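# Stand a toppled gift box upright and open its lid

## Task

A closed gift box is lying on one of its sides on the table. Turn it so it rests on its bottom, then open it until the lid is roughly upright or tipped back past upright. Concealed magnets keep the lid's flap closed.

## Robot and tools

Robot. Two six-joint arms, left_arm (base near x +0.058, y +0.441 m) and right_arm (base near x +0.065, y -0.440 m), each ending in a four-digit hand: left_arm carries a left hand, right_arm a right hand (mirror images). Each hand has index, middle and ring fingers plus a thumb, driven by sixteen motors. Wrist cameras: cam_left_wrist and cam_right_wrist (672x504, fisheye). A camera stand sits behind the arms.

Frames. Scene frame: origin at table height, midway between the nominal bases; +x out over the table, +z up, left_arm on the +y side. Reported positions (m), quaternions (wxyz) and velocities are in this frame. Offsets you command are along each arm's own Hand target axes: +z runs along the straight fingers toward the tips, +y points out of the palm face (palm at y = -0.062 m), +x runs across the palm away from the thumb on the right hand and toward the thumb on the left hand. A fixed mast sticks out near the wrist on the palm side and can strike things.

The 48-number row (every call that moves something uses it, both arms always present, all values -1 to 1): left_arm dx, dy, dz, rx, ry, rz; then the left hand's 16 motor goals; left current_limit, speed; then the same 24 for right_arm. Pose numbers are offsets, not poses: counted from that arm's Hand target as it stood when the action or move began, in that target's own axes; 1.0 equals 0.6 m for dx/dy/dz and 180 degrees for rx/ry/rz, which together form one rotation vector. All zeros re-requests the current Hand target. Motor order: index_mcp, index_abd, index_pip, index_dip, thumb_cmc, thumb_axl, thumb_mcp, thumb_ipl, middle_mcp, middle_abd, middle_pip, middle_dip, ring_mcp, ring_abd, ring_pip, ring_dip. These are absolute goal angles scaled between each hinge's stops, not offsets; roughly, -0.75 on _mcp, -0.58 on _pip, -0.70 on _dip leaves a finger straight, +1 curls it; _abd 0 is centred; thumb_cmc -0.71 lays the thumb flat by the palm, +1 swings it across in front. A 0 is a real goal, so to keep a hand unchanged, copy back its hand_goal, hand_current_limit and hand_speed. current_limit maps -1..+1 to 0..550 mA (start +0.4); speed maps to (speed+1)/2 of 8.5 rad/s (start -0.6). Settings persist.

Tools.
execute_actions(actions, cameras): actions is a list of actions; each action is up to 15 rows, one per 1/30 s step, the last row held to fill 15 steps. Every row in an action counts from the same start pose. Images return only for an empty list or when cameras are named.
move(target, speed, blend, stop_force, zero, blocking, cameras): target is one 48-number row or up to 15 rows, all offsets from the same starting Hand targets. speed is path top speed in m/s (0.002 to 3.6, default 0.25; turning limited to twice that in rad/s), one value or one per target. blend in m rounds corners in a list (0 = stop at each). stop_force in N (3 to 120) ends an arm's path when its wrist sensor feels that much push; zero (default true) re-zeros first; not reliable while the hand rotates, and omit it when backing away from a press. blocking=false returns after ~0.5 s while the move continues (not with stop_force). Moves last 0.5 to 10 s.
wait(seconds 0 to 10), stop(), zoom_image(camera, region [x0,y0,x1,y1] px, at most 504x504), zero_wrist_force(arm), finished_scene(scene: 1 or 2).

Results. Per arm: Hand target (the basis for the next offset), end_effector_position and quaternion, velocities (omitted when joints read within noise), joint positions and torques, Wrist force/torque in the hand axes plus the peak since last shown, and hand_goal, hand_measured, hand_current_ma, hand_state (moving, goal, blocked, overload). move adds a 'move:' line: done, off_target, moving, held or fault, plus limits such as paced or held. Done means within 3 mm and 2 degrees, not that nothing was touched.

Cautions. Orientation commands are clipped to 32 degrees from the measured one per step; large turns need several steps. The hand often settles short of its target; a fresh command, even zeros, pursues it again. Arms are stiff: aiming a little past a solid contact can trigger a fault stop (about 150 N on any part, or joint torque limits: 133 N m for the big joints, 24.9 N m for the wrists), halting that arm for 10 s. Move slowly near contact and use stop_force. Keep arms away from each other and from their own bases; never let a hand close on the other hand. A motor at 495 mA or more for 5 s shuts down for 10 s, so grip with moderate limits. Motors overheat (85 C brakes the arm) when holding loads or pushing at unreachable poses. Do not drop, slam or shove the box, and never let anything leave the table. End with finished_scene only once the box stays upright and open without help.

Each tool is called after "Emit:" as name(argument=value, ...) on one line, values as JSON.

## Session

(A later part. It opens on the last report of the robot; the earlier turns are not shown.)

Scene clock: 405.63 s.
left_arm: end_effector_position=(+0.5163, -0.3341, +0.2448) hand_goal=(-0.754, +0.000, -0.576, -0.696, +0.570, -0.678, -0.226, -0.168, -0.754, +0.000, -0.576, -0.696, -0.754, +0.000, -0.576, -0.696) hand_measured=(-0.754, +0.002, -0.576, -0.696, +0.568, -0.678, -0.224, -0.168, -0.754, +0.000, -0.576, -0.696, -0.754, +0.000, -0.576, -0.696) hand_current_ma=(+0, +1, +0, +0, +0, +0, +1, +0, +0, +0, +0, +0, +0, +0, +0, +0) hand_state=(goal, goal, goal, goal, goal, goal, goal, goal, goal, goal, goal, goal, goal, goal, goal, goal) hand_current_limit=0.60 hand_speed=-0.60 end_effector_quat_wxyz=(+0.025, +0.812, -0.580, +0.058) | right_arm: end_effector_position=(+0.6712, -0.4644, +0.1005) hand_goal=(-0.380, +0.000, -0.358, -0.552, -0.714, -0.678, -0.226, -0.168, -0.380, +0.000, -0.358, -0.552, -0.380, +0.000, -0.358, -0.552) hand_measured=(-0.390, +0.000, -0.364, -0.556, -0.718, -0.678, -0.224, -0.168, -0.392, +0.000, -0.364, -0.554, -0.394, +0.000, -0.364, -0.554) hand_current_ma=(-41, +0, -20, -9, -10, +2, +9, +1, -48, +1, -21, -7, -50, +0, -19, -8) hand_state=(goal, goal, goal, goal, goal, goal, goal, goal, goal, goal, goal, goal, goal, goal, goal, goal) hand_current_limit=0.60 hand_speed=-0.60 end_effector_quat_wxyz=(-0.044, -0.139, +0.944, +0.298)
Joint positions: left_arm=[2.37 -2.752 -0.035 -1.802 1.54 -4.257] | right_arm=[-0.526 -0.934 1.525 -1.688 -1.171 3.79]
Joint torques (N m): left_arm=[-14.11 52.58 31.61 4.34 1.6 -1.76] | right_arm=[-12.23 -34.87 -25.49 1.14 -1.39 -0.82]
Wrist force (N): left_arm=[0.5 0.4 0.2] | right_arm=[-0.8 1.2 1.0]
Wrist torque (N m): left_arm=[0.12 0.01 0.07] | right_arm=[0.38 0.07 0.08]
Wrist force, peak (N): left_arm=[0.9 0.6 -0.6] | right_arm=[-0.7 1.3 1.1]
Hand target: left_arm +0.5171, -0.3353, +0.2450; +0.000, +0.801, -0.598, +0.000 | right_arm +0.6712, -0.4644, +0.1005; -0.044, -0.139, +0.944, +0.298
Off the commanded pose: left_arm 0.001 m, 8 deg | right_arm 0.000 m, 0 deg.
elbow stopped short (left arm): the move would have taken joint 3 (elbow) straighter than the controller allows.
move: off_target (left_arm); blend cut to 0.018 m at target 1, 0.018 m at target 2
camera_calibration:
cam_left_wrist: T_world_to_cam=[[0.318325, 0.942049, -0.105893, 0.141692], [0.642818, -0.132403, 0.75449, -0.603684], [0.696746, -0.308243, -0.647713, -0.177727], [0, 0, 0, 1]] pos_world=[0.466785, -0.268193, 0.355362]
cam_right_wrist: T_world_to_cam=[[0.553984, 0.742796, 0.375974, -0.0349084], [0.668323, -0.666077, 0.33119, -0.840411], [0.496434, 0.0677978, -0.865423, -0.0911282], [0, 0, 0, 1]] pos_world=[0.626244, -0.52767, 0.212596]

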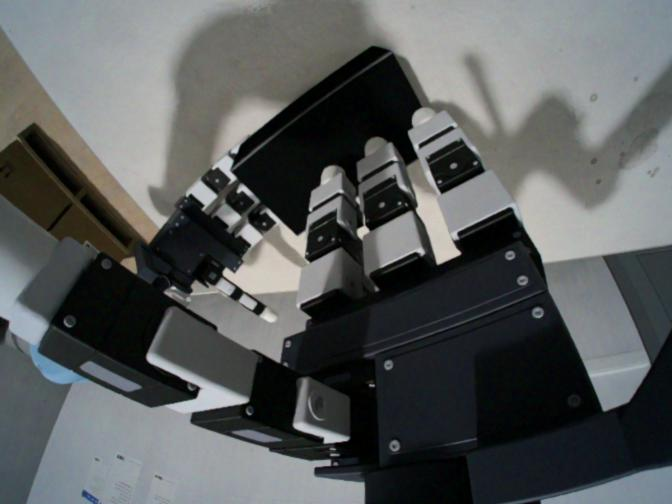

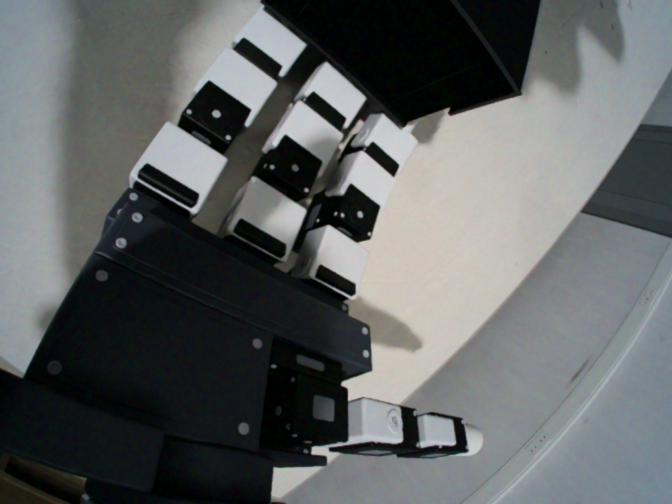

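Emit:
move(target=[-0.142,0,0,0,0,0,-0.754,0,-0.576,-0.696,0.571,-0.678,-0.226,-0.168,-0.754,0,-0.576,-0.696,-0.754,0,-0.576,-0.696,0.6,-0.6,0,0.116,0.0813,0,0,0,-0.38,0,-0.358,-0.551,-0.714,-0.678,-0.226,-0.168,-0.38,0,-0.358,-0.551,-0.38,0,-0.358,-0.551,0.6,-0.6], speed=0.04, cameras=["cam_left_wrist"])

Emit:
zoom_image(camera="cam_left_wrist", region=[100, 20, 450, 330])

Scene clock: 425.20 s.
left_arm: end_effector_position=(+0.4930, -0.2537, +0.2450) hand_goal=(-0.754, +0.000, -0.576, -0.696, +0.570, -0.678, -0.226, -0.168, -0.754, +0.000, -0.576, -0.696, -0.754, +0.000, -0.576, -0.696) hand_measured=(-0.754, +0.002, -0.576, -0.696, +0.568, -0.678, -0.224, -0.168, -0.754, +0.000, -0.576, -0.696, -0.754, +0.000, -0.576, -0.696) hand_current_ma=(+0, +1, +0, +0, +0, +0, +1, +0, +0, +0, +0, +0, +0, +0, +0, +0) hand_state=(goal, goal, goal, goal, goal, goal, goal, goal, goal, goal, goal, goal, goal, goal, goal, goal) hand_current_limit=0.60 hand_speed=-0.60 end_effector_quat_wxyz=(+0.000, +0.801, -0.598, +0.000) | right_arm: end_effector_position=(+0.6468, -0.3831, +0.1004) hand_goal=(-0.380, +0.000, -0.358, -0.552, -0.714, -0.678, -0.226, -0.168, -0.380, +0.000, -0.358, -0.552, -0.380, +0.000, -0.358, -0.552) hand_measured=(-0.390, +0.000, -0.364, -0.556, -0.718, -0.678, -0.224, -0.168, -0.392, +0.000, -0.364, -0.554, -0.394, +0.000, -0.364, -0.554) hand_current_ma=(-41, +0, -20, -9, -11, +2, +9, +1, -49, +1, -21, -7, -51, +0, -19, -8) hand_state=(goal, goal, goal, goal, goal, goal, goal, goal, goal, goal, goal, goal, goal, goal, goal, goal) hand_current_limit=0.60 hand_speed=-0.60 end_effector_quat_wxyz=(-0.044, -0.139, +0.944, +0.298)
Joint positions: left_arm=[2.41 -2.437 -0.61 -1.665 1.571 -4.171] | right_arm=[-0.432 -1.022 1.69 -1.802 -1.129 3.883]
Joint torques (N m): left_arm=[14.78 58.53 17.75 4.1 1.61 1.92] | right_arm=[10.36 -57.96 -12.45 -3.68 3.5 1.62]
Wrist force (N): left_arm=[0.3 0.3 -0.3] | right_arm=[-0.6 0.8 0.5]
Wrist torque (N m): left_arm=[0.14 0.01 0.01] | right_arm=[0.43 0.06 -0.04]
Wrist force, peak (N): left_arm=[0.5 0.9 0.3] | right_arm=[-0.4 1.4 1.1]
Hand target: left_arm +0.4929, -0.2536, +0.2450; +0.000, +0.801, -0.598, +0.000 | right_arm +0.6467, -0.3830, +0.1004; -0.044, -0.139, +0.944, +0.298
Off the commanded pose: left_arm 0.000 m, 0 deg | right_arm 0.000 m, 0 deg.
move: done
camera_calibration:
cam_left_wrist: T_world_to_cam=[[0.355388, 0.934423, -0.02352, 0.033009], [0.68014, -0.241253, 0.692247, -0.609], [0.641177, -0.262013, -0.721277, -0.0794203], [0, 0, 0, 1]] pos_world=[0.453397, -0.198576, 0.365071]
Images, in order (width x height): cam_left_wrist 672x504.

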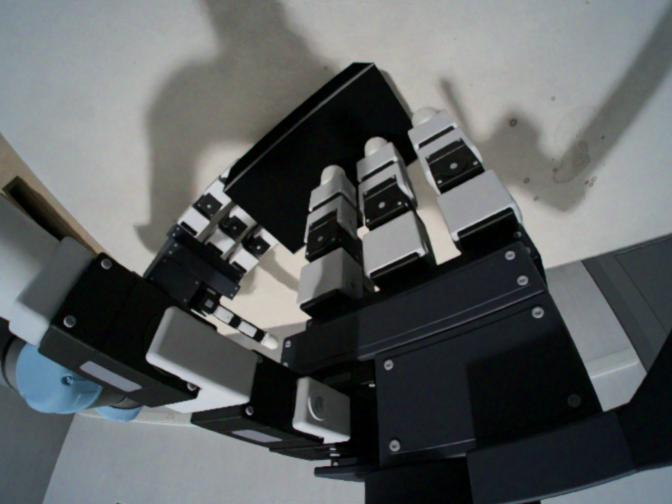

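Scaled by 1.440 from the camera's 672x504 image, which has a finer 960x720 frame.

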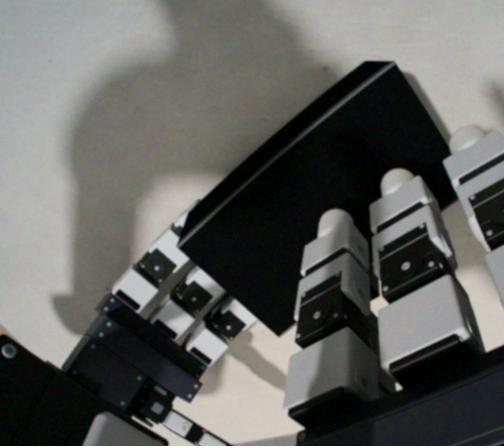

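Emit:
move(target=[0,0,0.085,0,0,0,-0.754,0,-0.576,-0.696,0.571,-0.678,-0.226,-0.168,-0.754,0,-0.576,-0.696,-0.754,0,-0.576,-0.696,0.6,-0.6,0,0,0,0,0,0,-0.38,0,-0.358,-0.551,-0.714,-0.678,-0.226,-0.168,-0.38,0,-0.358,-0.551,-0.38,0,-0.358,-0.551,0.6,-0.6], speed=0.02, stop_force=8)

Scene clock: 431.93 s.
left_arm: end_effector_position=(+0.4930, -0.2536, +0.2170) hand_goal=(-0.754, +0.000, -0.576, -0.696, +0.570, -0.678, -0.226, -0.168, -0.754, +0.000, -0.576, -0.696, -0.754, +0.000, -0.576, -0.696) hand_measured=(-0.752, -0.016, -0.576, -0.696, +0.568, -0.678, -0.224, -0.168, -0.754, +0.000, -0.576, -0.696, -0.754, +0.000, -0.576, -0.696) hand_current_ma=(+0, -9, +0, +0, +0, +0, +1, +0, +0, +0, +0, +0, +0, +0, +0, +0) hand_state=(goal, goal, goal, goal, goal, goal, goal, goal, goal, goal, goal, goal, goal, goal, goal, goal) hand_current_limit=0.60 hand_speed=-0.60 end_effector_quat_wxyz=(+0.000, +0.801, -0.599, +0.000) | right_arm: end_effector_position=(+0.6467, -0.3830, +0.1004) hand_goal=(-0.380, +0.000, -0.358, -0.552, -0.714, -0.678, -0.226, -0.168, -0.380, +0.000, -0.358, -0.552, -0.380, +0.000, -0.358, -0.552) hand_measured=(-0.410, +0.000, -0.372, -0.558, -0.718, -0.678, -0.224, -0.168, -0.412, +0.000, -0.374, -0.558, -0.412, +0.000, -0.376, -0.558) hand_current_ma=(-129, +0, -51, -18, -11, +2, +9, +1, -132, +1, -60, -23, -133, +0, -63, -20) hand_state=(blocked, goal, goal, goal, goal, goal, goal, goal, blocked, goal, goal, goal, blocked, goal, goal, goal) hand_current_limit=0.60 hand_speed=-0.60 end_effector_quat_wxyz=(-0.044, -0.139, +0.944, +0.298)
Joint positions: left_arm=[2.41 -2.431 -0.693 -1.589 1.571 -4.171] | right_arm=[-0.432 -1.022 1.69 -1.802 -1.129 3.883]
Joint torques (N m): left_arm=[8.2 46.52 32.35 -0.02 1.1 1.64] | right_arm=[11.62 -58.77 -14.86 -0.57 3.35 1.7]
Wrist force (N): left_arm=[0.8 0.5 -1.2] | right_arm=[-0.4 1.0 1.0]
Wrist torque (N m): left_arm=[0.22 0.07 0.05] | right_arm=[0.46 0.04 -0.02]
Wrist force, peak (N): left_arm=[1.2 0.1 -9.3] | right_arm=[-0.6 -2.5 2.4]
Hand target: left_arm +0.4930, -0.2536, +0.2170; +0.000, +0.801, -0.599, +0.000 (not the last commanded pose) | right_arm +0.6467, -0.3830, +0.1004; -0.044, -0.139, +0.944, +0.298
Off the commanded pose: left_arm 0.023 m, 0 deg | right_arm 0.000 m, 0 deg.
move: contact (left_arm)

Emit:
move(target=[[0,0,0.007,0,0,0,-0.754,0,-0.576,-0.696,0.571,-0.678,-0.226,-0.168,-0.754,0,-0.576,-0.696,-0.754,0,-0.576,-0.696,0.6,-0.6,0,0,0,0,0,0,-0.38,0,-0.358,-0.551,-0.714,-0.678,-0.226,-0.168,-0.38,0,-0.358,-0.551,-0.38,0,-0.358,-0.551,0.6,-0.6],[0,0,0.007,0,0,0,-0.754,0,-0.576,-0.696,0.571,-0.678,-0.226,-0.168,-0.754,0,-0.576,-0.696,-0.754,0,-0.576,-0.696,0.6,-0.6,0,-0.105,-0.072,0,0,0,-0.38,0,-0.358,-0.551,-0.714,-0.678,-0.226,-0.168,-0.38,0,-0.358,-0.551,-0.38,0,-0.358,-0.551,0.6,-0.6]], speed=0.03, cameras=["all"])

Emit:
zoom_image(camera="cam_left_wrist", region=[100, 20, 450, 330])

Scene clock: 445.37 s.
left_arm: end_effector_position=(+0.4930, -0.2536, +0.2128) hand_goal=(-0.754, +0.000, -0.576, -0.696, +0.570, -0.678, -0.226, -0.168, -0.754, +0.000, -0.576, -0.696, -0.754, +0.000, -0.576, -0.696) hand_measured=(-0.752, -0.002, -0.576, -0.696, +0.568, -0.678, -0.224, -0.168, -0.754, +0.000, -0.576, -0.696, -0.754, +0.000, -0.576, -0.696) hand_current_ma=(+0, -1, +0, +0, +0, +0, +1, +0, +0, +0, +0, +0, +0, +0, +0, +0) hand_state=(goal, goal, goal, goal, goal, goal, goal, goal, goal, goal, goal, goal, goal, goal, goal, goal) hand_current_limit=0.60 hand_speed=-0.60 end_effector_quat_wxyz=(+0.000, +0.801, -0.599, +0.000) | right_arm: end_effector_position=(+0.6687, -0.4560, +0.0997) hand_goal=(-0.380, +0.000, -0.358, -0.552, -0.714, -0.678, -0.226, -0.168, -0.380, +0.000, -0.358, -0.552, -0.380, +0.000, -0.358, -0.552) hand_measured=(-0.400, -0.002, -0.366, -0.556, -0.718, -0.678, -0.224, -0.168, -0.396, +0.000, -0.364, -0.556, -0.398, +0.000, -0.366, -0.556) hand_current_ma=(-84, -6, -25, -11, -11, +2, +9, +1, -67, +1, -22, -10, -68, +1, -25, -11) hand_state=(blocked, goal, goal, goal, goal, goal, goal, goal, goal, goal, goal, goal, goal, goal, goal, goal) hand_current_limit=0.60 hand_speed=-0.60 end_effector_quat_wxyz=(-0.044, -0.139, +0.944, +0.298) end_effector_velocity=(+0.001, -0.001, +0.001) end_effector_angular_velocity=(+0.000, -0.001, +0.000)
Joint positions: left_arm=[2.41 -2.431 -0.704 -1.578 1.571 -4.171] | right_arm=[-0.517 -0.943 1.545 -1.701 -1.167 3.799]
Joint velocities: left_arm=[within noise] | right_arm=[-0.001 0.002 -0.005 0.003 0 -0.002]
Joint torques (N m): left_arm=[5.85 56.42 31.32 3.88 -1.17 1.73] | right_arm=[-13.2 -34.47 -25.25 1.31 -1.41 -0.57]
Wrist force (N): left_arm=[0.2 0.1 -0.5] | right_arm=[-0.5 1.6 -0.1]
Wrist torque (N m): left_arm=[0.12 0.04 0.01] | right_arm=[0.35 0.08 0.12]
Wrist force, peak (N): left_arm=[1.5 -0.1 -17.7] | right_arm=[-0.1 2.1 9.5]
Hand target: left_arm +0.4930, -0.2536, +0.2128; +0.000, +0.801, -0.599, +0.000 | right_arm +0.6687, -0.4562, +0.0997; -0.044, -0.139, +0.944, +0.298
Off the commanded pose: left_arm 0.000 m, 0 deg | right_arm 0.000 m, 0 deg.
move: done
camera_calibration:
cam_left_wrist: T_world_to_cam=[[0.355452, 0.9344, -0.0234545, 0.0321057], [0.680107, -0.241341, 0.692249, -0.586758], [0.641177, -0.262013, -0.721278, -0.102547], [0, 0, 0, 1]] pos_world=[0.453397, -0.198477, 0.332971]
cam_right_wrist: T_world_to_cam=[[0.553957, 0.742792, 0.376022, -0.0395318], [0.668289, -0.666082, 0.331249, -0.832808], [0.49651, 0.067794, -0.865379, -0.0912145], [0, 0, 0, 1]] pos_world=[0.623744, -0.51917, 0.211796]

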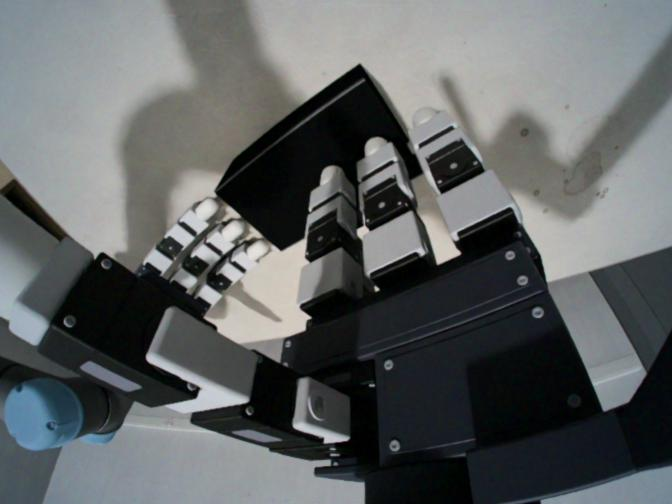

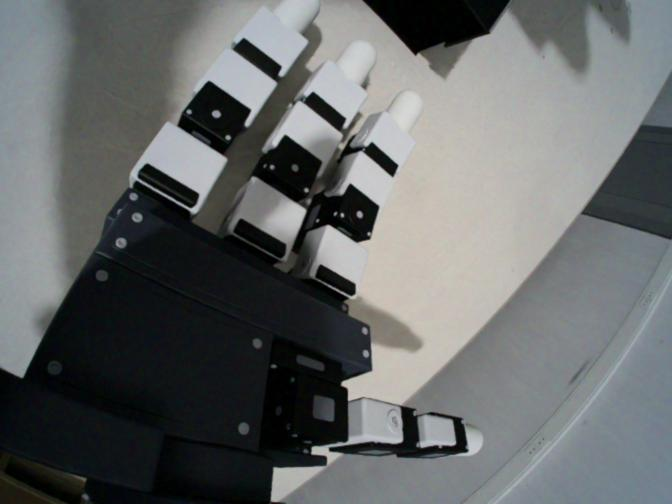

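Scaled by 1.440 from the camera's 672x504 image, which has a finer 960x720 frame.

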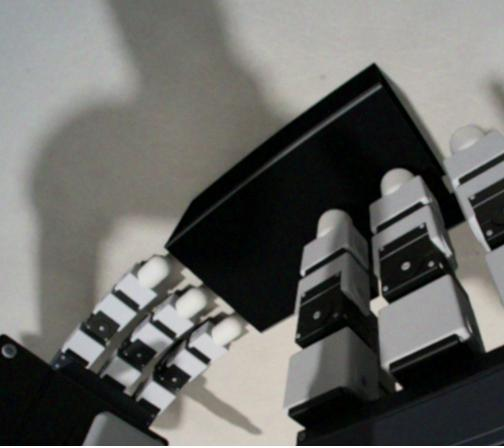

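Emit:
zoom_image(camera="cam_right_wrist", region=[340, 0, 540, 100])

Scaled by 2.520 from the camera's 672x504 image, which has a finer 960x720 frame.

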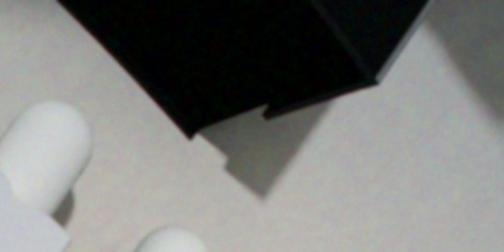

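Emit:
move(target=[[0,0,-0.12,0,0,0,-0.754,0,-0.576,-0.696,0.571,-0.678,-0.226,-0.168,-0.754,0,-0.576,-0.696,-0.754,0,-0.576,-0.696,0.6,-0.6,0,0,-0.03,0,0,0,-0.38,0,-0.358,-0.551,-0.714,-0.678,-0.226,-0.168,-0.38,0,-0.358,-0.551,-0.38,0,-0.358,-0.551,0.6,-0.6],[-0.33,0,-0.15,0,0,0,-0.754,0,-0.576,-0.696,0.571,-0.678,-0.226,-0.168,-0.754,0,-0.576,-0.696,-0.754,0,-0.576,-0.696,0.6,-0.6,-0.1185,0.2223,-0.1497,0.152,0.153,-0.485,-0.754,0,-0.358,0.391,-0.714,-0.678,-0.226,-0.168,-0.754,0,-0.358,0.391,-0.754,0,-0.358,0.391,0.7,-0.6],[-0.4,0,-0.1,0,0,0,-0.754,0,-0.576,-0.696,0.571,-0.678,-0.226,-0.168,-0.754,0,-0.576,-0.696,-0.754,0,-0.576,-0.696,0.6,-0.6,-0.0785,0.3767,0.1412,0.152,0.153,-0.485,-0.754,0,-0.358,0.391,-0.714,-0.678,-0.226,-0.168,-0.754,0,-0.358,0.391,-0.754,0,-0.358,0.391,0.7,-0.6]], speed=0.25, cameras=["all"])

Emit:
zoom_image(camera="cam_left_wrist", region=[60, 20, 410, 330])

Scene clock: 545.83 s.
left_arm: end_effector_position=(+0.4249, -0.0235, +0.2729) hand_goal=(-0.754, +0.000, -0.576, -0.696, +0.570, -0.678, -0.226, -0.168, -0.754, +0.000, -0.576, -0.696, -0.754, +0.000, -0.576, -0.696) hand_measured=(-0.752, -0.002, -0.576, -0.696, +0.568, -0.678, -0.224, -0.168, -0.754, +0.000, -0.576, -0.696, -0.754, +0.000, -0.576, -0.696) hand_current_ma=(+0, -1, +0, +0, +0, +0, +1, +0, +0, +0, +0, +0, +0, +0, +0, +0) hand_state=(goal, goal, goal, goal, goal, goal, goal, goal, goal, goal, goal, goal, goal, goal, goal, goal) hand_current_limit=0.60 hand_speed=-0.60 end_effector_quat_wxyz=(+0.000, +0.801, -0.599, +0.000) | right_arm: end_effector_position=(+0.6466, -0.2191, +0.1601) hand_goal=(-0.754, +0.000, -0.358, +0.390, -0.714, -0.678, -0.226, -0.168, -0.754, +0.000, -0.358, +0.390, -0.754, +0.000, -0.358, +0.390) hand_measured=(-0.752, -0.002, -0.362, +0.386, -0.716, -0.678, -0.224, -0.168, -0.752, +0.000, -0.362, +0.386, -0.752, +0.000, -0.362, +0.386) hand_current_ma=(+9, -6, -12, -11, -9, +2, +9, +1, +8, +1, -11, -10, +8, +1, -12, -11) hand_state=(goal, goal, goal, goal, goal, goal, goal, goal, goal, goal, goal, goal, goal, goal, goal, goal) hand_current_limit=0.70 hand_speed=-0.60 end_effector_quat_wxyz=(+0.000, +0.805, -0.594, +0.000) end_effector_velocity=(+0.000, +0.002, -0.001) end_effector_angular_velocity=(+0.001, -0.004, +0.000)
Joint positions: left_arm=[2.615 -1.828 -1.495 -1.389 1.571 -3.966] | right_arm=[0.14 -1.013 1.36 -1.918 -1.571 2.976]
Joint velocities: left_arm=[within noise] | right_arm=[0.003 0.001 0.002 -0.006 0 0.003]
Joint torques (N m): left_arm=[13.81 37.07 18.09 4.16 -1.81 2.01] | right_arm=[10.66 -34.45 -15.89 -4.75 -2.22 1.59]
Wrist force (N): left_arm=[0.3 -0.1 -0.3] | right_arm=[-1.2 1.6 0.1]
Wrist torque (N m): left_arm=[0.07 0.03 0.01] | right_arm=[0.21 0.14 -0.14]
Wrist force, peak (N): left_arm=[0.5 0.3 -1.2] | right_arm=[-2.3 1.5 0.6]
Hand target: left_arm +0.4249, -0.0234, +0.2728; +0.000, +0.801, -0.599, +0.000 | right_arm +0.6465, -0.2188, +0.1599; +0.000, +0.805, -0.594, +0.000
Off the commanded pose: left_arm 0.000 m, 0 deg | right_arm 0.000 m, 0 deg.
move: done
camera_calibration:
cam_left_wrist: T_world_to_cam=[[0.355515, 0.934378, -0.0233891, -0.157336], [0.680075, -0.241429, 0.69225, -0.526431], [0.641177, -0.262012, -0.721278, 0.0446837], [0, 0, 0, 1]] pos_world=[0.385297, 0.031623, 0.392971]
cam_right_wrist: T_world_to_cam=[[-0.857244, 0.514841, -0.00851858, 0.698147], [0.33655, 0.572746, 0.74746, -0.261018], [0.389702, 0.637888, -0.664252, 0.117795], [0, 0, 0, 1]] pos_world=[0.640423, -0.285078, 0.279293]

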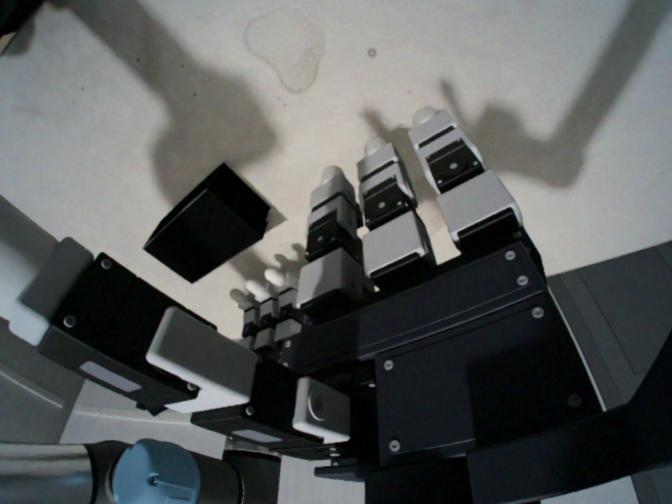

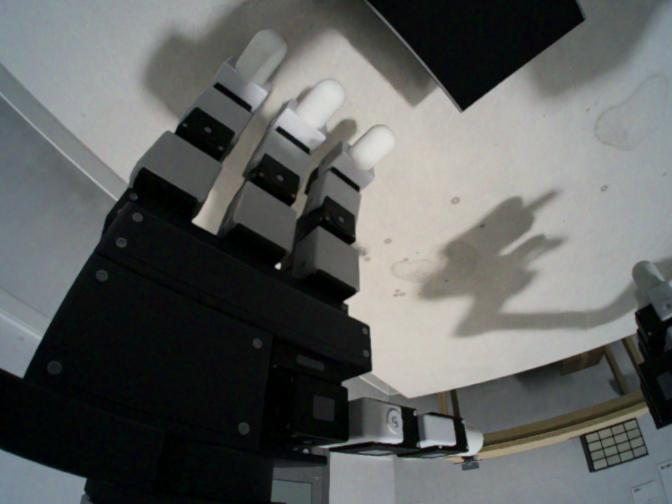

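Scaled by 1.440 from the camera's 672x504 image, which has a finer 960x720 frame.

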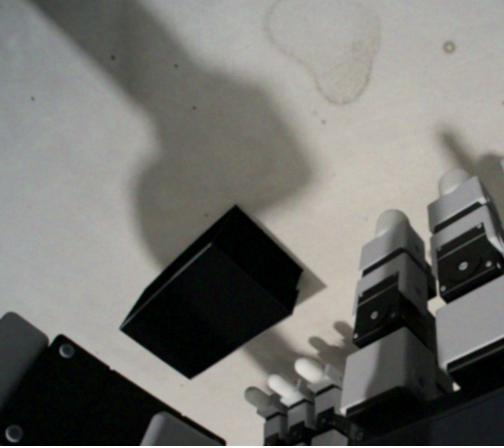

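Emit:
move(target=[0,0,0,0,0,0,-0.754,0,-0.576,-0.696,0.571,-0.678,-0.226,-0.168,-0.754,0,-0.576,-0.696,-0.754,0,-0.576,-0.696,0.6,-0.6,0.036,0,0.09,0,0,0,-0.754,0,-0.358,0.391,-0.714,-0.678,-0.226,-0.168,-0.754,0,-0.358,0.391,-0.754,0,-0.358,0.391,0.7,-0.6], speed=0.1)

Emit:
move(target=[0,0,0,0,0,0,-0.754,0,-0.576,-0.696,0.571,-0.678,-0.226,-0.168,-0.754,0,-0.576,-0.696,-0.754,0,-0.576,-0.696,0.6,-0.6,0,0,0.09,0,0,0,-0.754,0,-0.358,0.391,-0.714,-0.678,-0.226,-0.168,-0.754,0,-0.358,0.391,-0.754,0,-0.358,0.391,0.7,-0.6], speed=0.015, stop_force=4, cameras=["all"])

Emit:
zoom_image(camera="cam_left_wrist", region=[110, 120, 330, 330])

Scene clock: 571.77 s.
left_arm: end_effector_position=(+0.4249, -0.0234, +0.2728) hand_goal=(-0.754, +0.000, -0.576, -0.696, +0.570, -0.678, -0.226, -0.168, -0.754, +0.000, -0.576, -0.696, -0.754, +0.000, -0.576, -0.696) hand_measured=(-0.752, -0.002, -0.576, -0.696, +0.568, -0.678, -0.224, -0.168, -0.754, +0.000, -0.576, -0.696, -0.754, +0.000, -0.576, -0.696) hand_current_ma=(+0, -1, +0, +0, +0, +0, +1, +0, +0, +0, +0, +0, +0, +0, +0, +0) hand_state=(goal, goal, goal, goal, goal, goal, goal, goal, goal, goal, goal, goal, goal, goal, goal, goal) hand_current_limit=0.60 hand_speed=-0.60 end_effector_quat_wxyz=(+0.000, +0.801, -0.599, +0.000) | right_arm: end_effector_position=(+0.6528, -0.2394, +0.1061) hand_goal=(-0.754, +0.000, -0.358, +0.390, -0.714, -0.678, -0.226, -0.168, -0.754, +0.000, -0.358, +0.390, -0.754, +0.000, -0.358, +0.390) hand_measured=(-0.752, -0.002, -0.362, +0.386, -0.716, -0.678, -0.224, -0.168, -0.752, +0.000, -0.362, +0.386, -0.752, +0.000, -0.362, +0.386) hand_current_ma=(+9, -6, -12, -11, -9, +2, +9, +1, +8, +1, -11, -10, +8, +1, -12, -11) hand_state=(goal, goal, goal, goal, goal, goal, goal, goal, goal, goal, goal, goal, goal, goal, goal, goal) hand_current_limit=0.70 hand_speed=-0.60 end_effector_quat_wxyz=(+0.000, +0.805, -0.594, +0.000) end_effector_velocity=(+0.000, +0.000, -0.002) end_effector_angular_velocity=(+0.000, -0.001, +0.001)
Joint positions: left_arm=[2.616 -1.828 -1.496 -1.389 1.571 -3.966] | right_arm=[0.11 -0.963 1.427 -2.035 -1.571 2.946]
Joint velocities: left_arm=[within noise] | right_arm=[-0.001 0.001 0.003 -0.005 0 -0.002]
Joint torques (N m): left_arm=[15.06 37.51 18.36 4.19 -1.72 2.03] | right_arm=[-12.82 -34.29 -15.4 -4.41 1.74 -0.69]
Wrist force (N): left_arm=[0.2 -0.1 -0.3] | right_arm=[-1.2 1.5 -0.2]
Wrist torque (N m): left_arm=[0.08 0.04 0.00] | right_arm=[0.22 0.18 -0.05]
Wrist force, peak (N): left_arm=[0.6 0.1 -0.6] | right_arm=[-1.5 1.8 0.1]
Hand target: left_arm +0.4249, -0.0234, +0.2728; +0.000, +0.801, -0.599, +0.000 | right_arm +0.6529, -0.2394, +0.1059; +0.000, +0.805, -0.594, +0.000
Off the commanded pose: left_arm 0.000 m, 0 deg | right_arm 0.000 m, 0 deg.
move: done

Scene clock: 574.33 s.
left_arm: end_effector_position=(+0.4249, -0.0234, +0.2728) hand_goal=(-0.754, +0.000, -0.576, -0.696, +0.570, -0.678, -0.226, -0.168, -0.754, +0.000, -0.576, -0.696, -0.754, +0.000, -0.576, -0.696) hand_measured=(-0.752, -0.002, -0.576, -0.696, +0.568, -0.678, -0.224, -0.168, -0.754, +0.000, -0.576, -0.696, -0.754, +0.000, -0.576, -0.696) hand_current_ma=(+0, -1, +0, +0, +0, +0, +1, +0, +0, +0, +0, +0, +0, +0, +0, +0) hand_state=(goal, goal, goal, goal, goal, goal, goal, goal, goal, goal, goal, goal, goal, goal, goal, goal) hand_current_limit=0.60 hand_speed=-0.60 end_effector_quat_wxyz=(+0.000, +0.801, -0.599, +0.000) | right_arm: end_effector_position=(+0.6529, -0.2395, +0.0878) hand_goal=(-0.754, +0.000, -0.358, +0.390, -0.714, -0.678, -0.226, -0.168, -0.754, +0.000, -0.358, +0.390, -0.754, +0.000, -0.358, +0.390) hand_measured=(-0.750, -0.002, -0.362, +0.386, -0.716, -0.678, -0.224, -0.168, -0.752, +0.000, -0.362, +0.386, -0.752, +0.000, -0.362, +0.386) hand_current_ma=(+12, -6, -16, -11, -9, +2, +9, +1, +9, +0, -11, -10, +8, +0, -12, -11) hand_state=(goal, goal, goal, goal, goal, goal, goal, goal, goal, goal, goal, goal, goal, goal, goal, goal) hand_current_limit=0.70 hand_speed=-0.60 end_effector_quat_wxyz=(+0.000, +0.805, -0.594, +0.000)
Joint positions: left_arm=[2.616 -1.828 -1.496 -1.389 1.571 -3.966] | right_arm=[0.109 -0.943 1.445 -2.073 -1.571 2.946]
Joint torques (N m): left_arm=[14.85 36.79 18.31 4.06 -1.64 2.02] | right_arm=[-13.57 -62.32 -25.34 0.27 1.89 -0.73]
Wrist force (N): left_arm=[0.4 0.1 -0.3] | right_arm=[-1.3 2.0 -3.9]
Wrist torque (N m): left_arm=[0.10 0.02 0.01] | right_arm=[0.52 0.22 -0.05]
Wrist force, peak (N): left_arm=[0.7 -0.2 -0.5] | right_arm=[-1.9 4.8 -20.2]
Hand target: left_arm +0.4249, -0.0234, +0.2728; +0.000, +0.801, -0.599, +0.000 | right_arm +0.6529, -0.2395, +0.0878; +0.000, +0.805, -0.594, +0.000 (not the last commanded pose)
Off the commanded pose: left_arm 0.000 m, 0 deg | right_arm 0.036 m, 0 deg.
move: contact (right_arm)
camera_calibration:
cam_left_wrist: T_world_to_cam=[[0.355452, 0.9344, -0.0234545, -0.157286], [0.680107, -0.241341, 0.692249, -0.526445], [0.641177, -0.262013, -0.721278, 0.0446834], [0, 0, 0, 1]] pos_world=[0.385297, 0.0316233, 0.392971]
cam_right_wrist: T_world_to_cam=[[-0.85724, 0.514844, -0.00863956, 0.713373], [0.336462, 0.572769, 0.747482, -0.19732], [0.389785, 0.637864, -0.664226, 0.0802996], [0, 0, 0, 1]] pos_world=[0.646623, -0.305478, 0.206993]

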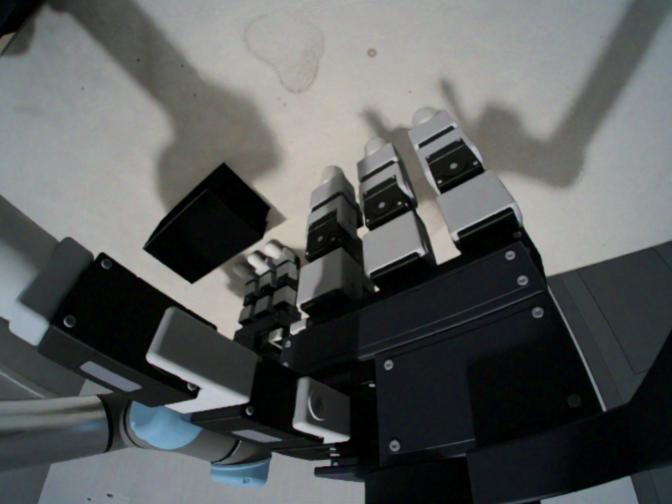

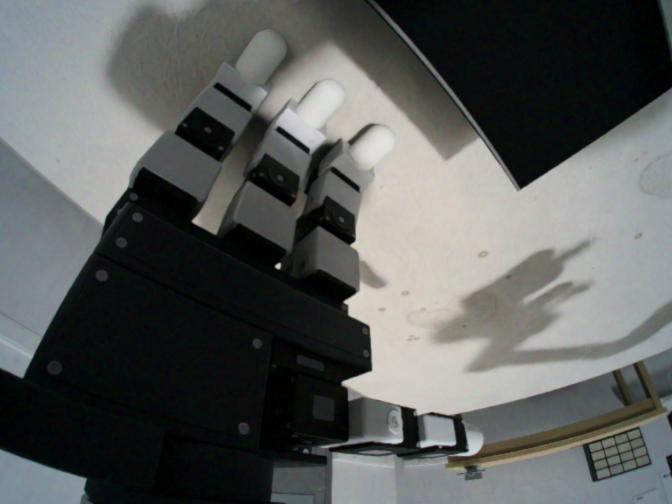

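Scaled by 2.291 from the camera's 672x504 image, which has a finer 960x720 frame.

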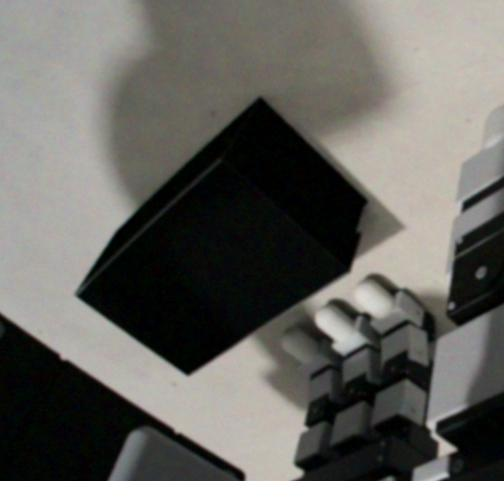

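Emit:
move(target=[[0,0,0,0,0,0,-0.754,0,-0.576,-0.696,0.571,-0.678,-0.226,-0.168,-0.754,0,-0.576,-0.696,-0.754,0,-0.576,-0.696,0.6,-0.6,0,0,-0.0135,0,0,0,-0.754,0,-0.358,0.391,-0.714,-0.678,-0.226,-0.168,-0.754,0,-0.358,0.391,-0.754,0,-0.358,0.391,0.7,-0.6],[0,0,0,0,0,0,-0.754,0,-0.576,-0.696,0.571,-0.678,-0.226,-0.168,-0.754,0,-0.576,-0.696,-0.754,0,-0.576,-0.696,0.6,-0.6,0,0.08,-0.0135,0,0,0,-0.754,0,-0.358,0.391,-0.714,-0.678,-0.226,-0.168,-0.754,0,-0.358,0.391,-0.754,0,-0.358,0.391,0.7,-0.6]], speed=0.05, cameras=["all"])

Emit:
zoom_image(camera="cam_left_wrist", region=[110, 120, 330, 330])

Scene clock: 590.50 s.
left_arm: end_effector_position=(+0.4249, -0.0234, +0.2728) hand_goal=(-0.754, +0.000, -0.576, -0.696, +0.570, -0.678, -0.226, -0.168, -0.754, +0.000, -0.576, -0.696, -0.754, +0.000, -0.576, -0.696) hand_measured=(-0.752, -0.002, -0.576, -0.696, +0.568, -0.678, -0.224, -0.168, -0.754, +0.000, -0.576, -0.696, -0.754, +0.000, -0.576, -0.696) hand_current_ma=(+0, -1, +0, +0, +0, +0, +1, +0, +0, +0, +0, +0, +0, +0, +0, +0) hand_state=(goal, goal, goal, goal, goal, goal, goal, goal, goal, goal, goal, goal, goal, goal, goal, goal) hand_current_limit=0.60 hand_speed=-0.60 end_effector_quat_wxyz=(+0.000, +0.801, -0.599, +0.000) | right_arm: end_effector_position=(+0.6071, -0.2536, +0.0959) hand_goal=(-0.754, +0.000, -0.358, +0.390, -0.714, -0.678, -0.226, -0.168, -0.754, +0.000, -0.358, +0.390, -0.754, +0.000, -0.358, +0.390) hand_measured=(-0.756, -0.002, -0.362, +0.390, -0.716, -0.678, -0.224, -0.168, -0.752, +0.000, -0.362, +0.386, -0.752, +0.000, -0.362, +0.386) hand_current_ma=(-8, -6, -10, +1, -8, +2, +9, +1, +6, +0, -11, -10, +7, +0, -12, -11) hand_state=(goal, goal, goal, goal, goal, goal, goal, goal, goal, goal, goal, goal, goal, goal, goal, goal) hand_current_limit=0.70 hand_speed=-0.60 end_effector_quat_wxyz=(+0.000, +0.805, -0.594, +0.000)
Joint positions: left_arm=[2.616 -1.828 -1.496 -1.389 1.571 -3.966] | right_arm=[0.095 -1.052 1.604 -2.124 -1.571 2.932]
Joint torques (N m): left_arm=[14.14 36.84 18.45 4.08 -1.48 1.99] | right_arm=[-13.58 -59.27 -13.11 -4.33 0.91 -0.85]
Wrist force (N): left_arm=[0.4 0.2 -0.2] | right_arm=[-1.5 0.5 -0.3]
Wrist torque (N m): left_arm=[0.10 0.01 0.02] | right_arm=[0.21 0.16 -0.02]
Wrist force, peak (N): left_arm=[0.6 0.0 -0.6] | right_arm=[-1.2 2.1 -4.0]
Hand target: left_arm +0.4249, -0.0234, +0.2728; +0.000, +0.801, -0.599, +0.000 | right_arm +0.6070, -0.2536, +0.0959; +0.000, +0.805, -0.594, +0.000
Off the commanded pose: left_arm 0.000 m, 0 deg | right_arm 0.000 m, 0 deg.
move: done
camera_calibration:
cam_left_wrist: T_world_to_cam=[[0.355452, 0.9344, -0.0234545, -0.157286], [0.680107, -0.241341, 0.692249, -0.526445], [0.641177, -0.262013, -0.721278, 0.0446834], [0, 0, 0, 1]] pos_world=[0.385297, 0.0316233, 0.392971]
cam_right_wrist: T_world_to_cam=[[-0.857259, 0.514813, -0.00867864, 0.681536], [0.336417, 0.572797, 0.747481, -0.179886], [0.389784, 0.637865, -0.664227, 0.112488], [0, 0, 0, 1]] pos_world=[0.600923, -0.319578, 0.215093]

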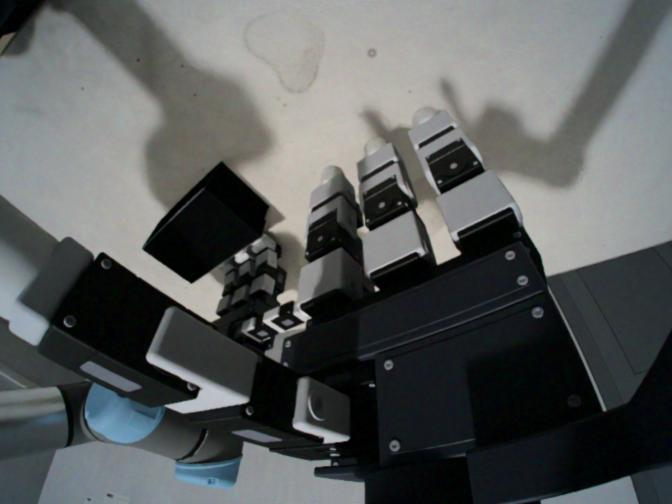

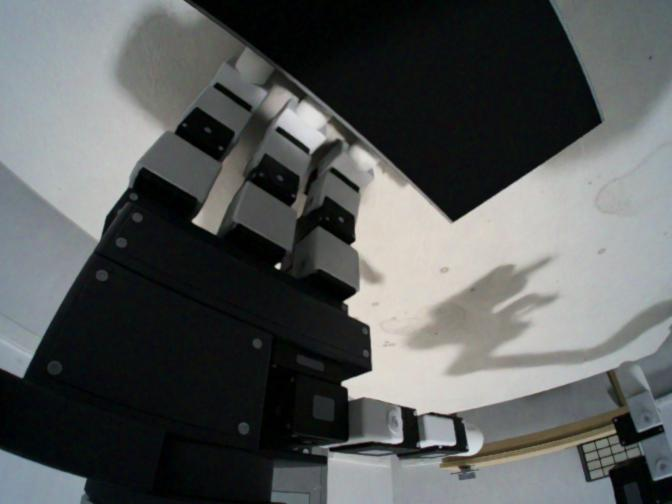

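Scaled by 2.291 from the camera's 672x504 image, which has a finer 960x720 frame.

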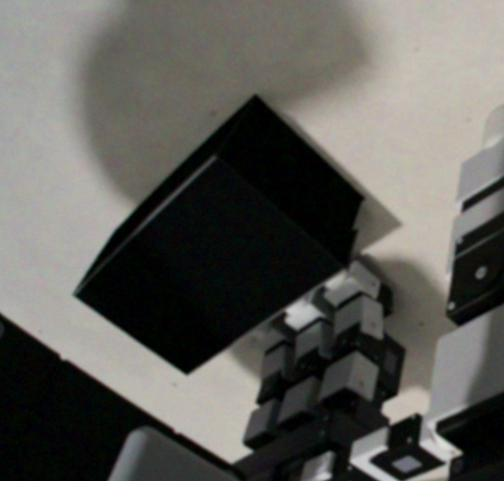

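Emit:
move(target=[0,0,0,0,0,0,-0.754,0,-0.576,-0.696,0.571,-0.678,-0.226,-0.168,-0.754,0,-0.576,-0.696,-0.754,0,-0.576,-0.696,0.6,-0.6,0,-0.013,-0.0525,0,0,0,-0.754,0,-0.358,0.391,-0.714,-0.678,-0.226,-0.168,-0.754,0,-0.358,0.391,-0.754,0,-0.358,0.391,0.75,-0.6], speed=0.02, cameras=["all"])

Emit:
zoom_image(camera="cam_left_wrist", region=[110, 120, 330, 330])

Scene clock: 603.83 s.
left_arm: end_effector_position=(+0.4249, -0.0234, +0.2728) hand_goal=(-0.754, +0.000, -0.576, -0.696, +0.570, -0.678, -0.226, -0.168, -0.754, +0.000, -0.576, -0.696, -0.754, +0.000, -0.576, -0.696) hand_measured=(-0.752, -0.002, -0.576, -0.696, +0.568, -0.678, -0.224, -0.168, -0.754, +0.000, -0.576, -0.696, -0.754, +0.000, -0.576, -0.696) hand_current_ma=(+0, -1, +0, +0, +0, +0, +1, +0, +0, +0, +0, +0, +0, +0, +0, +0) hand_state=(goal, goal, goal, goal, goal, goal, goal, goal, goal, goal, goal, goal, goal, goal, goal, goal) hand_current_limit=0.60 hand_speed=-0.60 end_effector_quat_wxyz=(+0.000, +0.801, -0.599, +0.000) | right_arm: end_effector_position=(+0.6144, -0.2513, +0.1273) hand_goal=(-0.754, +0.000, -0.358, +0.390, -0.714, -0.678, -0.226, -0.168, -0.754, +0.000, -0.358, +0.390, -0.754, +0.000, -0.358, +0.390) hand_measured=(-0.756, -0.002, -0.362, +0.388, -0.716, -0.678, -0.224, -0.168, -0.754, +0.000, -0.362, +0.388, -0.752, +0.000, -0.362, +0.386) hand_current_ma=(-8, -6, -12, -5, -8, +2, +9, +1, -3, +0, -11, -9, +7, +0, -12, -11) hand_state=(goal, goal, goal, goal, goal, goal, goal, goal, goal, goal, goal, goal, goal, goal, goal, goal) hand_current_limit=0.75 hand_speed=-0.60 end_effector_quat_wxyz=(+0.000, +0.805, -0.594, +0.000)
Joint positions: left_arm=[2.616 -1.828 -1.496 -1.389 1.571 -3.966] | right_arm=[0.097 -1.072 1.545 -2.044 -1.571 2.934]
Joint torques (N m): left_arm=[14.76 36.68 18.25 3.93 -1.2 1.98] | right_arm=[11.35 -59.05 -26.85 0.08 1.7 1.66]
Wrist force (N): left_arm=[0.3 0.0 -0.2] | right_arm=[-1.0 1.4 -0.3]
Wrist torque (N m): left_arm=[0.08 0.03 0.01] | right_arm=[0.23 0.15 -0.12]
Wrist force, peak (N): left_arm=[0.6 0.2 -0.6] | right_arm=[-1.3 1.5 -0.6]
Hand target: left_arm +0.4249, -0.0234, +0.2728; +0.000, +0.801, -0.599, +0.000 | right_arm +0.6144, -0.2513, +0.1274; +0.000, +0.805, -0.594, +0.000
Off the commanded pose: left_arm 0.000 m, 0 deg | right_arm 0.000 m, 0 deg.
move: done
camera_calibration:
cam_left_wrist: T_world_to_cam=[[0.355452, 0.9344, -0.0234545, -0.157286], [0.680107, -0.241341, 0.692249, -0.526445], [0.641177, -0.262013, -0.721278, 0.0446834], [0, 0, 0, 1]] pos_world=[0.385297, 0.0316233, 0.392971]
cam_right_wrist: T_world_to_cam=[[-0.85724, 0.514845, -0.00864078, 0.686872], [0.336433, 0.572723, 0.74753, -0.207175], [0.389811, 0.637906, -0.664171, 0.129015], [0, 0, 0, 1]] pos_world=[0.608223, -0.317277, 0.246493]

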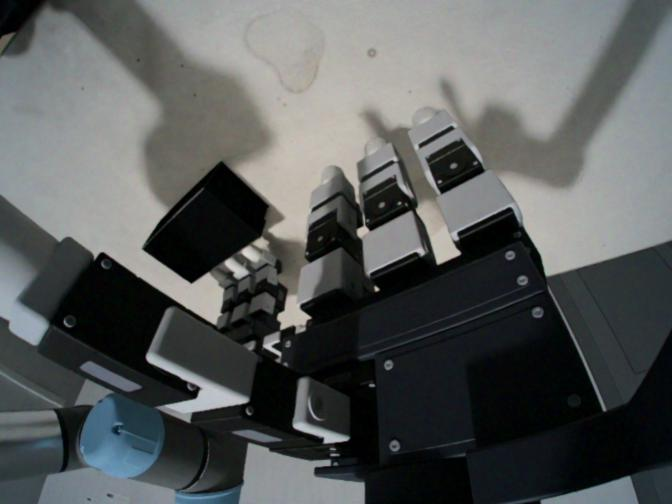

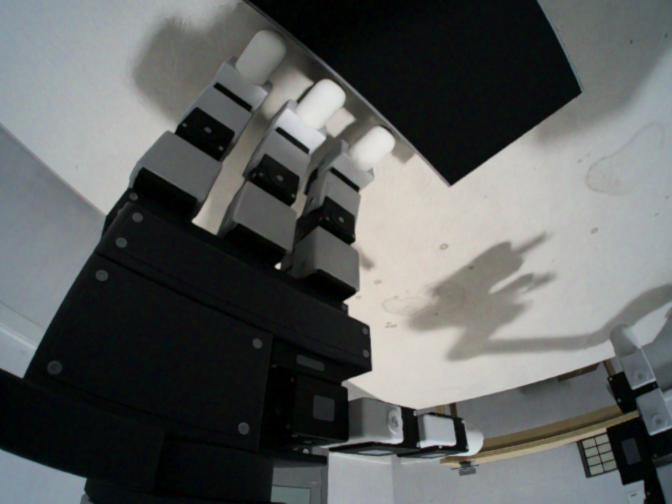

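Scaled by 2.291 from the camera's 672x504 image, which has a finer 960x720 frame.

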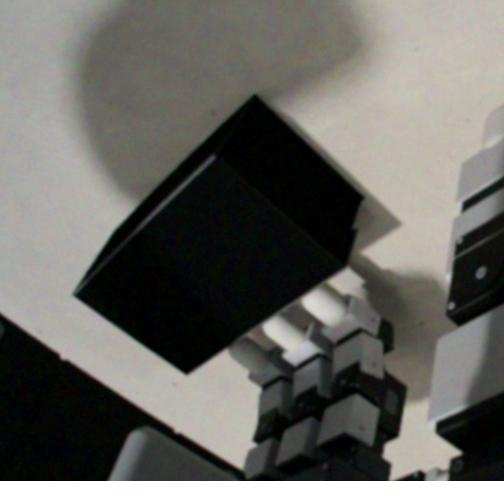

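Emit:
move(target=[[0,0,0,0,0,0,-0.754,0,-0.576,-0.696,0.571,-0.678,-0.226,-0.168,-0.754,0,-0.576,-0.696,-0.754,0,-0.576,-0.696,0.6,-0.6,0,-0.025,0,0,0,0,-0.754,0,-0.358,0.391,-0.714,-0.678,-0.226,-0.168,-0.754,0,-0.358,0.391,-0.754,0,-0.358,0.391,0.75,-0.6],[0,0,0,0,0,0,-0.754,0,-0.576,-0.696,0.571,-0.678,-0.226,-0.168,-0.754,0,-0.576,-0.696,-0.754,0,-0.576,-0.696,0.6,-0.6,0,-0.025,0.0548,0,0,0,-0.754,0,-0.358,0.391,-0.714,-0.678,-0.226,-0.168,-0.754,0,-0.358,0.391,-0.754,0,-0.358,0.391,0.75,-0.6],[0,0,0,0,0,0,-0.754,0,-0.576,-0.696,0.571,-0.678,-0.226,-0.168,-0.754,0,-0.576,-0.696,-0.754,0,-0.576,-0.696,0.6,-0.6,0,0.0228,0.0548,0,0,0,-0.754,0,-0.358,0.391,-0.714,-0.678,-0.226,-0.168,-0.754,0,-0.358,0.391,-0.754,0,-0.358,0.391,0.75,-0.6]], speed=0.04)

Emit:
move(target=[0,0,0,0,0,0,-0.754,0,-0.576,-0.696,0.571,-0.678,-0.226,-0.168,-0.754,0,-0.576,-0.696,-0.754,0,-0.576,-0.696,0.6,-0.6,0,0,-0.027,0,0,0,-0.754,0,-0.358,0.391,-0.714,-0.678,-0.226,-0.168,-0.754,0,-0.358,0.391,-0.754,0,-0.358,0.391,0.75,-0.6], speed=0.01, cameras=["all"])

Emit:
zoom_image(camera="cam_left_wrist", region=[110, 120, 330, 330])

Emit:
zoom_image(camera="cam_right_wrist", region=[180, 0, 480, 220])

Scene clock: 662.10 s.
left_arm: end_effector_position=(+0.4249, -0.0234, +0.2728) hand_goal=(-0.754, +0.000, -0.576, -0.696, +0.570, -0.678, -0.226, -0.168, -0.754, +0.000, -0.576, -0.696, -0.754, +0.000, -0.576, -0.696) hand_measured=(-0.752, -0.002, -0.576, -0.696, +0.568, -0.678, -0.224, -0.168, -0.754, +0.000, -0.576, -0.696, -0.754, +0.000, -0.576, -0.696) hand_current_ma=(+0, -1, +0, +0, +0, +0, +1, +0, +0, +0, +0, +0, +0, +0, +0, +0) hand_state=(goal, goal, goal, goal, goal, goal, goal, goal, goal, goal, goal, goal, goal, goal, goal, goal) hand_current_limit=0.60 hand_speed=-0.60 end_effector_quat_wxyz=(+0.000, +0.801, -0.599, +0.000) | right_arm: end_effector_position=(+0.6015, -0.2553, +0.0945) hand_goal=(-0.754, +0.000, -0.358, +0.390, -0.714, -0.678, -0.226, -0.168, -0.754, +0.000, -0.358, +0.390, -0.754, +0.000, -0.358, +0.390) hand_measured=(-0.758, -0.002, -0.362, +0.390, -0.716, -0.678, -0.224, -0.168, -0.756, +0.000, -0.362, +0.388, -0.752, +0.000, -0.362, +0.388) hand_current_ma=(-12, -6, -11, -2, -8, +2, +9, +1, -3, +0, -11, -9, +3, +0, -12, -8) hand_state=(goal, goal, goal, goal, goal, goal, goal, goal, goal, goal, goal, goal, goal, goal, goal, goal) hand_current_limit=0.75 hand_speed=-0.60 end_effector_quat_wxyz=(+0.000, +0.805, -0.594, +0.000)
Joint positions: left_arm=[2.616 -1.828 -1.496 -1.389 1.571 -3.966] | right_arm=[0.093 -1.062 1.625 -2.134 -1.571 2.93]
Joint torques (N m): left_arm=[14.67 36.45 17.93 3.98 -1.06 1.98] | right_arm=[-12.93 -58.94 -14.02 -4.35 0.07 -0.73]
Wrist force (N): left_arm=[0.3 -0.2 -0.2] | right_arm=[-1.0 0.9 -0.3]
Wrist torque (N m): left_arm=[0.06 0.03 0.02] | right_arm=[0.27 0.15 0.01]
Wrist force, peak (N): left_arm=[0.6 0.0 -0.6] | right_arm=[-1.1 1.7 -0.7]
Hand target: left_arm +0.4249, -0.0234, +0.2728; +0.000, +0.801, -0.599, +0.000 | right_arm +0.6014, -0.2553, +0.0945; +0.000, +0.805, -0.594, +0.000
Off the commanded pose: left_arm 0.000 m, 0 deg | right_arm 0.000 m, 0 deg.
move: done

Scene clock: 664.03 s.
left_arm: end_effector_position=(+0.4249, -0.0234, +0.2728) hand_goal=(-0.754, +0.000, -0.576, -0.696, +0.570, -0.678, -0.226, -0.168, -0.754, +0.000, -0.576, -0.696, -0.754, +0.000, -0.576, -0.696) hand_measured=(-0.752, -0.002, -0.576, -0.696, +0.568, -0.678, -0.224, -0.168, -0.754, +0.000, -0.576, -0.696, -0.754, +0.000, -0.576, -0.696) hand_current_ma=(+0, -1, +0, +0, +0, +0, +1, +0, +0, +0, +0, +0, +0, +0, +0, +0) hand_state=(goal, goal, goal, goal, goal, goal, goal, goal, goal, goal, goal, goal, goal, goal, goal, goal) hand_current_limit=0.60 hand_speed=-0.60 end_effector_quat_wxyz=(+0.000, +0.801, -0.599, +0.000) | right_arm: end_effector_position=(+0.6014, -0.2553, +0.1106) hand_goal=(-0.754, +0.000, -0.358, +0.390, -0.714, -0.678, -0.226, -0.168, -0.754, +0.000, -0.358, +0.390, -0.754, +0.000, -0.358, +0.390) hand_measured=(-0.758, -0.002, -0.362, +0.390, -0.716, -0.678, -0.224, -0.168, -0.756, +0.000, -0.362, +0.388, -0.754, +0.000, -0.362, +0.388) hand_current_ma=(-12, -6, -11, -2, -8, +2, +9, +1, -5, +0, -11, -9, +0, +0, -12, -8) hand_state=(goal, goal, goal, goal, goal, goal, goal, goal, goal, goal, goal, goal, goal, goal, goal, goal) hand_current_limit=0.75 hand_speed=-0.60 end_effector_quat_wxyz=(+0.000, +0.805, -0.594, +0.000)
Joint positions: left_arm=[2.616 -1.828 -1.496 -1.389 1.571 -3.966] | right_arm=[0.093 -1.082 1.609 -2.099 -1.571 2.93]
Joint torques (N m): left_arm=[14.13 36.4 18.59 3.87 -1.13 1.84] | right_arm=[-11.83 -59.54 -26.75 0.06 1.8 -0.57]
Wrist force (N): left_arm=[0.4 0.1 -0.4] | right_arm=[-1.0 1.0 0.3]
Wrist torque (N m): left_arm=[0.11 0.02 0.02] | right_arm=[0.26 0.15 0.01]
Wrist force, peak (N): left_arm=[0.5 0.0 -0.6] | right_arm=[-1.5 1.5 0.4]
Hand target: left_arm +0.4249, -0.0234, +0.2728; +0.000, +0.801, -0.599, +0.000 | right_arm +0.6014, -0.2553, +0.1107; +0.000, +0.805, -0.594, +0.000
Off the commanded pose: left_arm 0.000 m, 0 deg | right_arm 0.000 m, 0 deg.
move: done
camera_calibration:
cam_left_wrist: T_world_to_cam=[[0.355452, 0.9344, -0.0234545, -0.157286], [0.680107, -0.241341, 0.692249, -0.526445], [0.641177, -0.262013, -0.721278, 0.0446834], [0, 0, 0, 1]] pos_world=[0.385297, 0.0316233, 0.392971]
cam_right_wrist: T_world_to_cam=[[-0.85724, 0.514844, -0.00863956, 0.677557], [0.336462, 0.572769, 0.747482, -0.187985], [0.389785, 0.637864, -0.664226, 0.125596], [0, 0, 0, 1]] pos_world=[0.595123, -0.321278, 0.229793]

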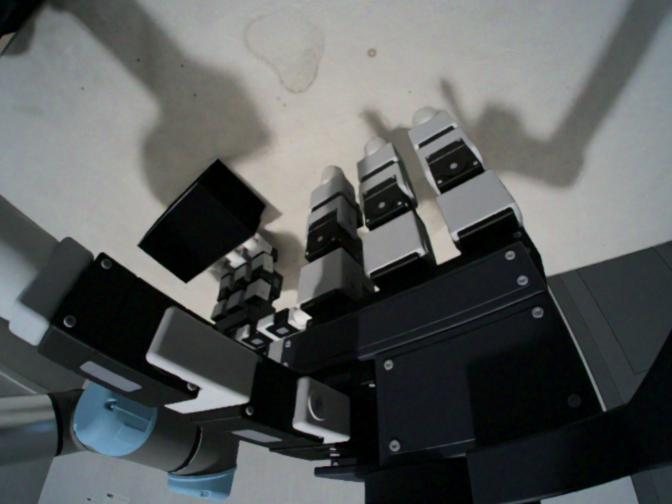

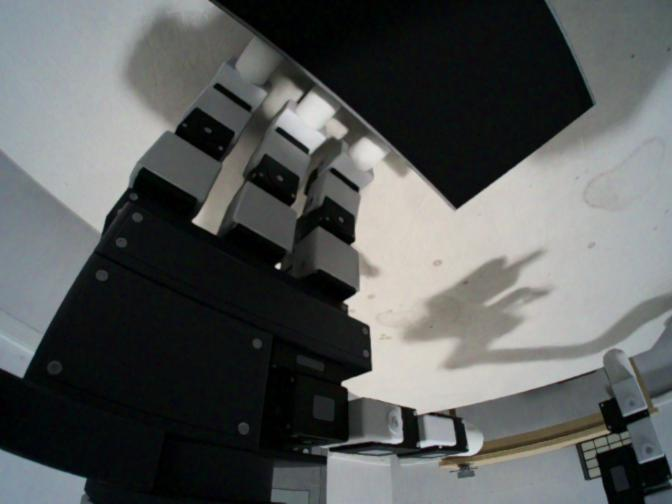

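Scaled by 2.291 from the camera's 672x504 image, which has a finer 960x720 frame.

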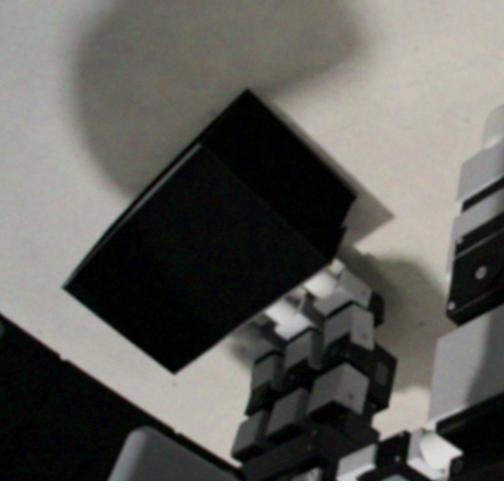

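Scaled by 1.680 from the camera's 672x504 image, which has a finer 960x720 frame.

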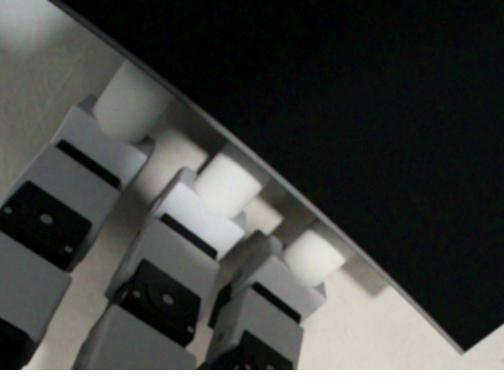

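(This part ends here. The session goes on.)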